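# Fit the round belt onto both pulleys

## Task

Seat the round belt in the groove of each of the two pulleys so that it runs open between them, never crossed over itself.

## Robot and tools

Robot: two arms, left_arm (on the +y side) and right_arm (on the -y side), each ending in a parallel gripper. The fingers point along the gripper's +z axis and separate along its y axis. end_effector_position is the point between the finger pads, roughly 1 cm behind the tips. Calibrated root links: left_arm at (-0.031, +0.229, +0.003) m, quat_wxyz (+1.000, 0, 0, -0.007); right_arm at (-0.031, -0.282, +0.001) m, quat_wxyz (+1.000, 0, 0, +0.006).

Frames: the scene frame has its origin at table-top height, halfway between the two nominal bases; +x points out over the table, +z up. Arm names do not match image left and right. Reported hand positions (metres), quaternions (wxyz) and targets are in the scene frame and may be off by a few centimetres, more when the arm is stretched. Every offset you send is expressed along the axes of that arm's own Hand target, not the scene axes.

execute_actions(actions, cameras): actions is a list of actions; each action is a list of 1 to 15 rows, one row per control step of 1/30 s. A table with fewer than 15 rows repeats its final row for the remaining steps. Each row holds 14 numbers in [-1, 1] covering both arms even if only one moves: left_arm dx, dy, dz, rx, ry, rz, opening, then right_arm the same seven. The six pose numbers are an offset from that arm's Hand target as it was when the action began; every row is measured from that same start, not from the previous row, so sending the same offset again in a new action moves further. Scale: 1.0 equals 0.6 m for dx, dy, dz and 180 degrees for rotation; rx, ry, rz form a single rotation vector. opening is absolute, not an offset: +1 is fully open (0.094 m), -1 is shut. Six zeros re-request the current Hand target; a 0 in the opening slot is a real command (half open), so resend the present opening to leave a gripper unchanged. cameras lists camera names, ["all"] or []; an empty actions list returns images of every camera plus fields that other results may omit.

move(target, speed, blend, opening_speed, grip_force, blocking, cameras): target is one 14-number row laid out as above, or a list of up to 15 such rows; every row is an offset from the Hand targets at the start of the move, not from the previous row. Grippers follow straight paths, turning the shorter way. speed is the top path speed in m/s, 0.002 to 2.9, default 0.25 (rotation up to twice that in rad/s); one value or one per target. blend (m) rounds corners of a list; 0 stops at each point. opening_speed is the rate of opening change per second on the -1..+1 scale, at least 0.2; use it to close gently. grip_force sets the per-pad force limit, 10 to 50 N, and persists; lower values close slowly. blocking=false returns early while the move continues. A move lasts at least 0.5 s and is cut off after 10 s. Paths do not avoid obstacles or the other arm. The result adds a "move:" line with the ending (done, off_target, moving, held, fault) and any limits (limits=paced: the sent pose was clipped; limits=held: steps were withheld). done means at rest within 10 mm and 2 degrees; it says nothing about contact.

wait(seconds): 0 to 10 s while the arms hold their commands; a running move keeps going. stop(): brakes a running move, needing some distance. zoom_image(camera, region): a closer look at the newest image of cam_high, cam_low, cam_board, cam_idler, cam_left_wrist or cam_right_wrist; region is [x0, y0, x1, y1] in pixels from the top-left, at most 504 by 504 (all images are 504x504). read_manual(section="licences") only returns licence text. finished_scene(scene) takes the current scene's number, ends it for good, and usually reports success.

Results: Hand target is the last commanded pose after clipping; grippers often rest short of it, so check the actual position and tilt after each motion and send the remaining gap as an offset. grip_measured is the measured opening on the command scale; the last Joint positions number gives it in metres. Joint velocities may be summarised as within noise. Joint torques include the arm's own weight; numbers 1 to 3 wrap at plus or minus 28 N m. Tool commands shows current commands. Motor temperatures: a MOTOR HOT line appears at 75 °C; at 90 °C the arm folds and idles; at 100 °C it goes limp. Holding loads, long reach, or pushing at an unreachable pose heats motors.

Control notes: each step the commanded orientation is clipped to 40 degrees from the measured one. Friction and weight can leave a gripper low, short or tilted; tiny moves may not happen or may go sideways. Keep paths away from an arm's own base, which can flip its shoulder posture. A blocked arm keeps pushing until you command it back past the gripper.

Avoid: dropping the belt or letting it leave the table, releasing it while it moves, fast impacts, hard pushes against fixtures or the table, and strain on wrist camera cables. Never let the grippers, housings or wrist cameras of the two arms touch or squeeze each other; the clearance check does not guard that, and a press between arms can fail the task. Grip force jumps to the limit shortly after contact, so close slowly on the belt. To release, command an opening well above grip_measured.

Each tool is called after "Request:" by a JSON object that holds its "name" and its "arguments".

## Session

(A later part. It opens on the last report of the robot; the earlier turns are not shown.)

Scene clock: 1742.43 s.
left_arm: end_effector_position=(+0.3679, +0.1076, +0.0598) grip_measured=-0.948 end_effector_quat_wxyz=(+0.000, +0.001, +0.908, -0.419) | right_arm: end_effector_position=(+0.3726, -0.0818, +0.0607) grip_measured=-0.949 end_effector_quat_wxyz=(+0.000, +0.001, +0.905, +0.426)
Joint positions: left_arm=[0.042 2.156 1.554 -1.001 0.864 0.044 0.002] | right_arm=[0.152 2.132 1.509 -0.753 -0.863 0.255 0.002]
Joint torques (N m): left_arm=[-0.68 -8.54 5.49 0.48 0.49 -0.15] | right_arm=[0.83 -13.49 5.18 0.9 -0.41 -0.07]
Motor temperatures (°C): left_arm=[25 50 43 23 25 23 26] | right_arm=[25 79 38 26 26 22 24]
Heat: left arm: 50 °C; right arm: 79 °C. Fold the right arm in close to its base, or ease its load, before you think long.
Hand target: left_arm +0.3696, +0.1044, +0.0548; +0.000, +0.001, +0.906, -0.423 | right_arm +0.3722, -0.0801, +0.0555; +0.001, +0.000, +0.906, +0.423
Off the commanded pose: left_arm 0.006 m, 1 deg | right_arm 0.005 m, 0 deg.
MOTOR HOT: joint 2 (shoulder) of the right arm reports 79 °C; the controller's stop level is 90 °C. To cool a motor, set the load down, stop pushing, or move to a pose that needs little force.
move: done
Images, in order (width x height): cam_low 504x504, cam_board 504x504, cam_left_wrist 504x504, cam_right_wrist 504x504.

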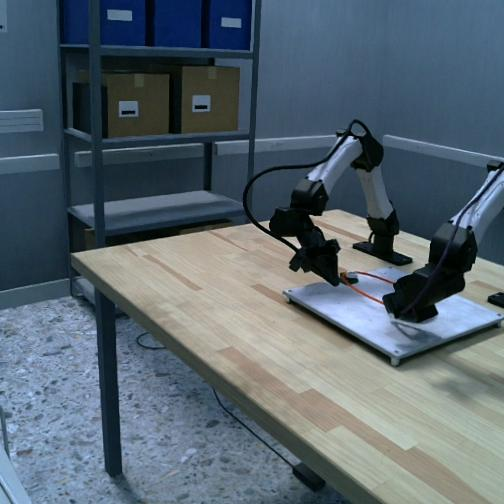

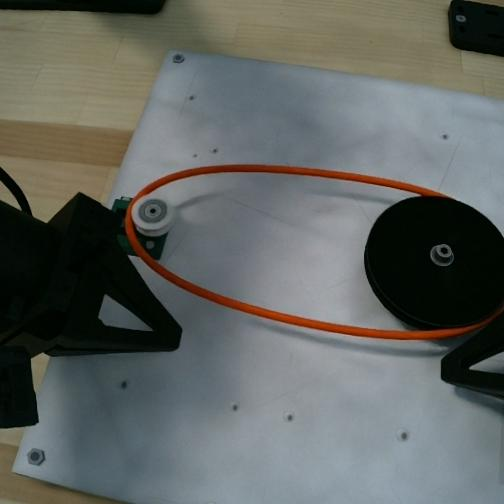

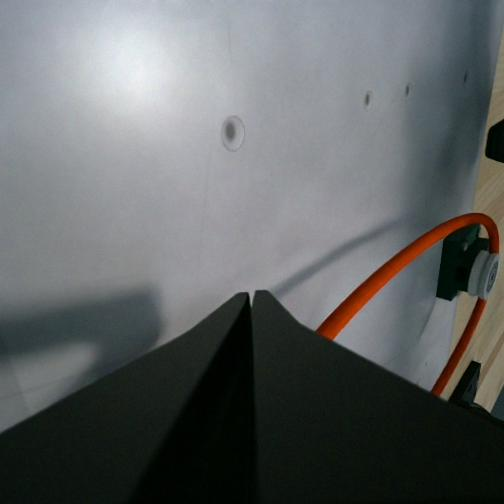

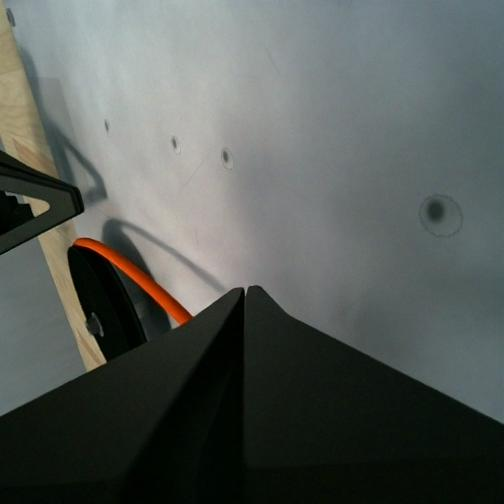

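Request:
{"name": "move", "arguments": {"target": [[0.03,0,0,0,0,0,-0.95,0.092,0.008,0,0,0,0,-0.95],[-0.01,0,0,0,0,0,-0.95,0,0.01,0,0,0,0,-0.95],[0,-0.012,-0.141,0,0,0,-0.95,0.02,-0.033,-0.233,0,0,0,-0.95],[0,-0.012,-0.141,0,0,0,-0.95,0.287,-0.087,-0.297,0,0,0,-0.95]], "speed": [0.07,0.1,0.15,0.2], "blend": [0,0,0.02,0], "cameras": ["cam_board","cam_left_wrist","cam_idler"]}}

Request:
{"name": "zoom_image", "arguments": {"camera": "cam_idler", "region": [195, 195, 285, 285]}}

Request:
{"name": "zoom_image", "arguments": {"camera": "cam_board", "region": [110, 140, 504, 360]}}

Scene clock: 1764.63 s.
left_arm: end_effector_position=(+0.3680, +0.1622, +0.1132) grip_measured=-0.948 end_effector_quat_wxyz=(-0.001, -0.004, +0.904, -0.427) | right_arm: end_effector_position=(+0.2044, -0.2499, +0.1267) grip_measured=-0.949 end_effector_quat_wxyz=(-0.002, +0.003, +0.905, +0.426)
Joint positions: left_arm=[0.183 2.174 1.786 -1.381 0.867 0.25 0.002] | right_arm=[-0.42 1.675 1.14 -1.486 -0.786 -0.59 0.002]
Joint torques (N m): left_arm=[0.08 -9.16 7.98 -0.2 0.3 0.09] | right_arm=[-0.43 -10.24 4.44 -0.43 -0.35 -0.16]
Motor temperatures (°C): left_arm=[25 54 43 23 25 23 26] | right_arm=[25 74 37 26 26 22 24]
Heat: left arm: 54 °C; right arm: 74 °C. Fold the right arm in close to its base, or ease its load, before you think long.
Hand target: left_arm +0.3697, +0.1646, +0.1147; +0.000, +0.001, +0.906, -0.423 | right_arm +0.1999, -0.2503, +0.1296; +0.001, +0.000, +0.906, +0.423
Off the commanded pose: left_arm 0.003 m, 1 deg | right_arm 0.005 m, 1 deg.
MOTOR HOT: still on. Joint 2 (shoulder) of the right arm reports 74 °C.
move: done
Images, in order (width x height): cam_board 504x504, cam_idler 504x504, cam_left_wrist 504x504.

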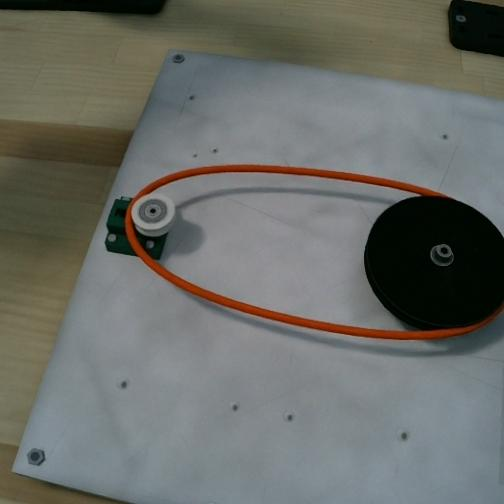

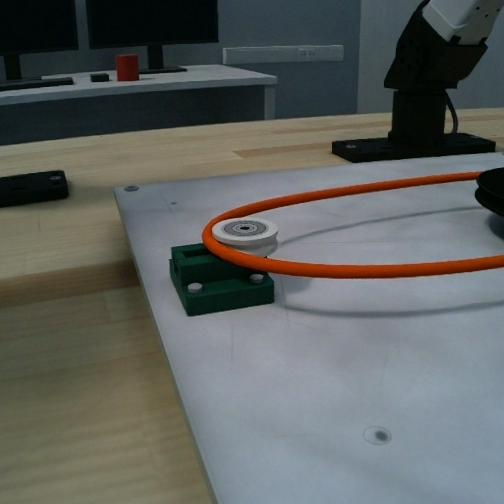

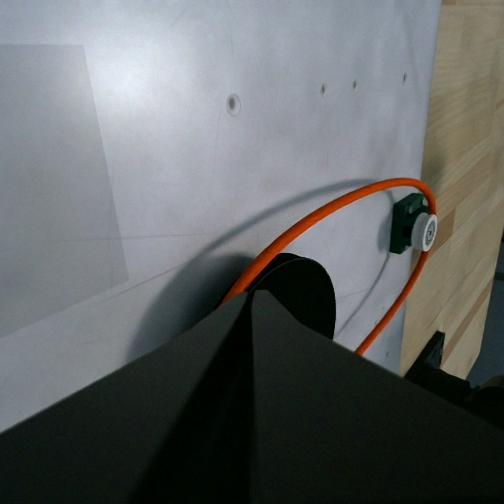

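Scaled by 5.600 from the camera's 504x504 image, which has a finer 720x720 frame.

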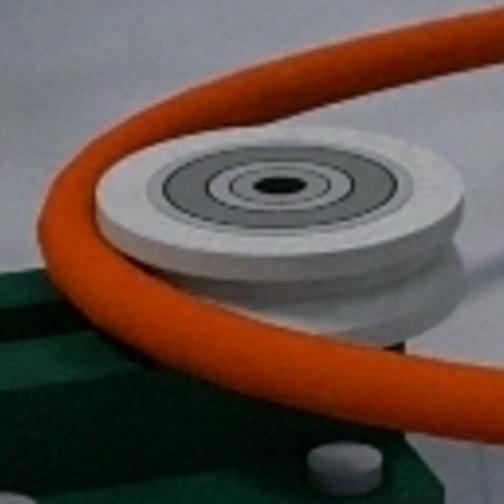

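Scaled by 1.279 from the camera's 504x504 image, which has a finer 720x720 frame.

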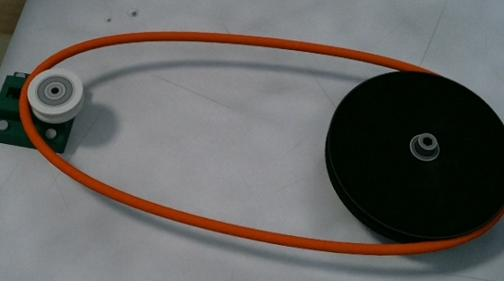

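Request:
{"name": "finished_scene", "arguments": {"scene": 1}}

The scene is finished: the task was done.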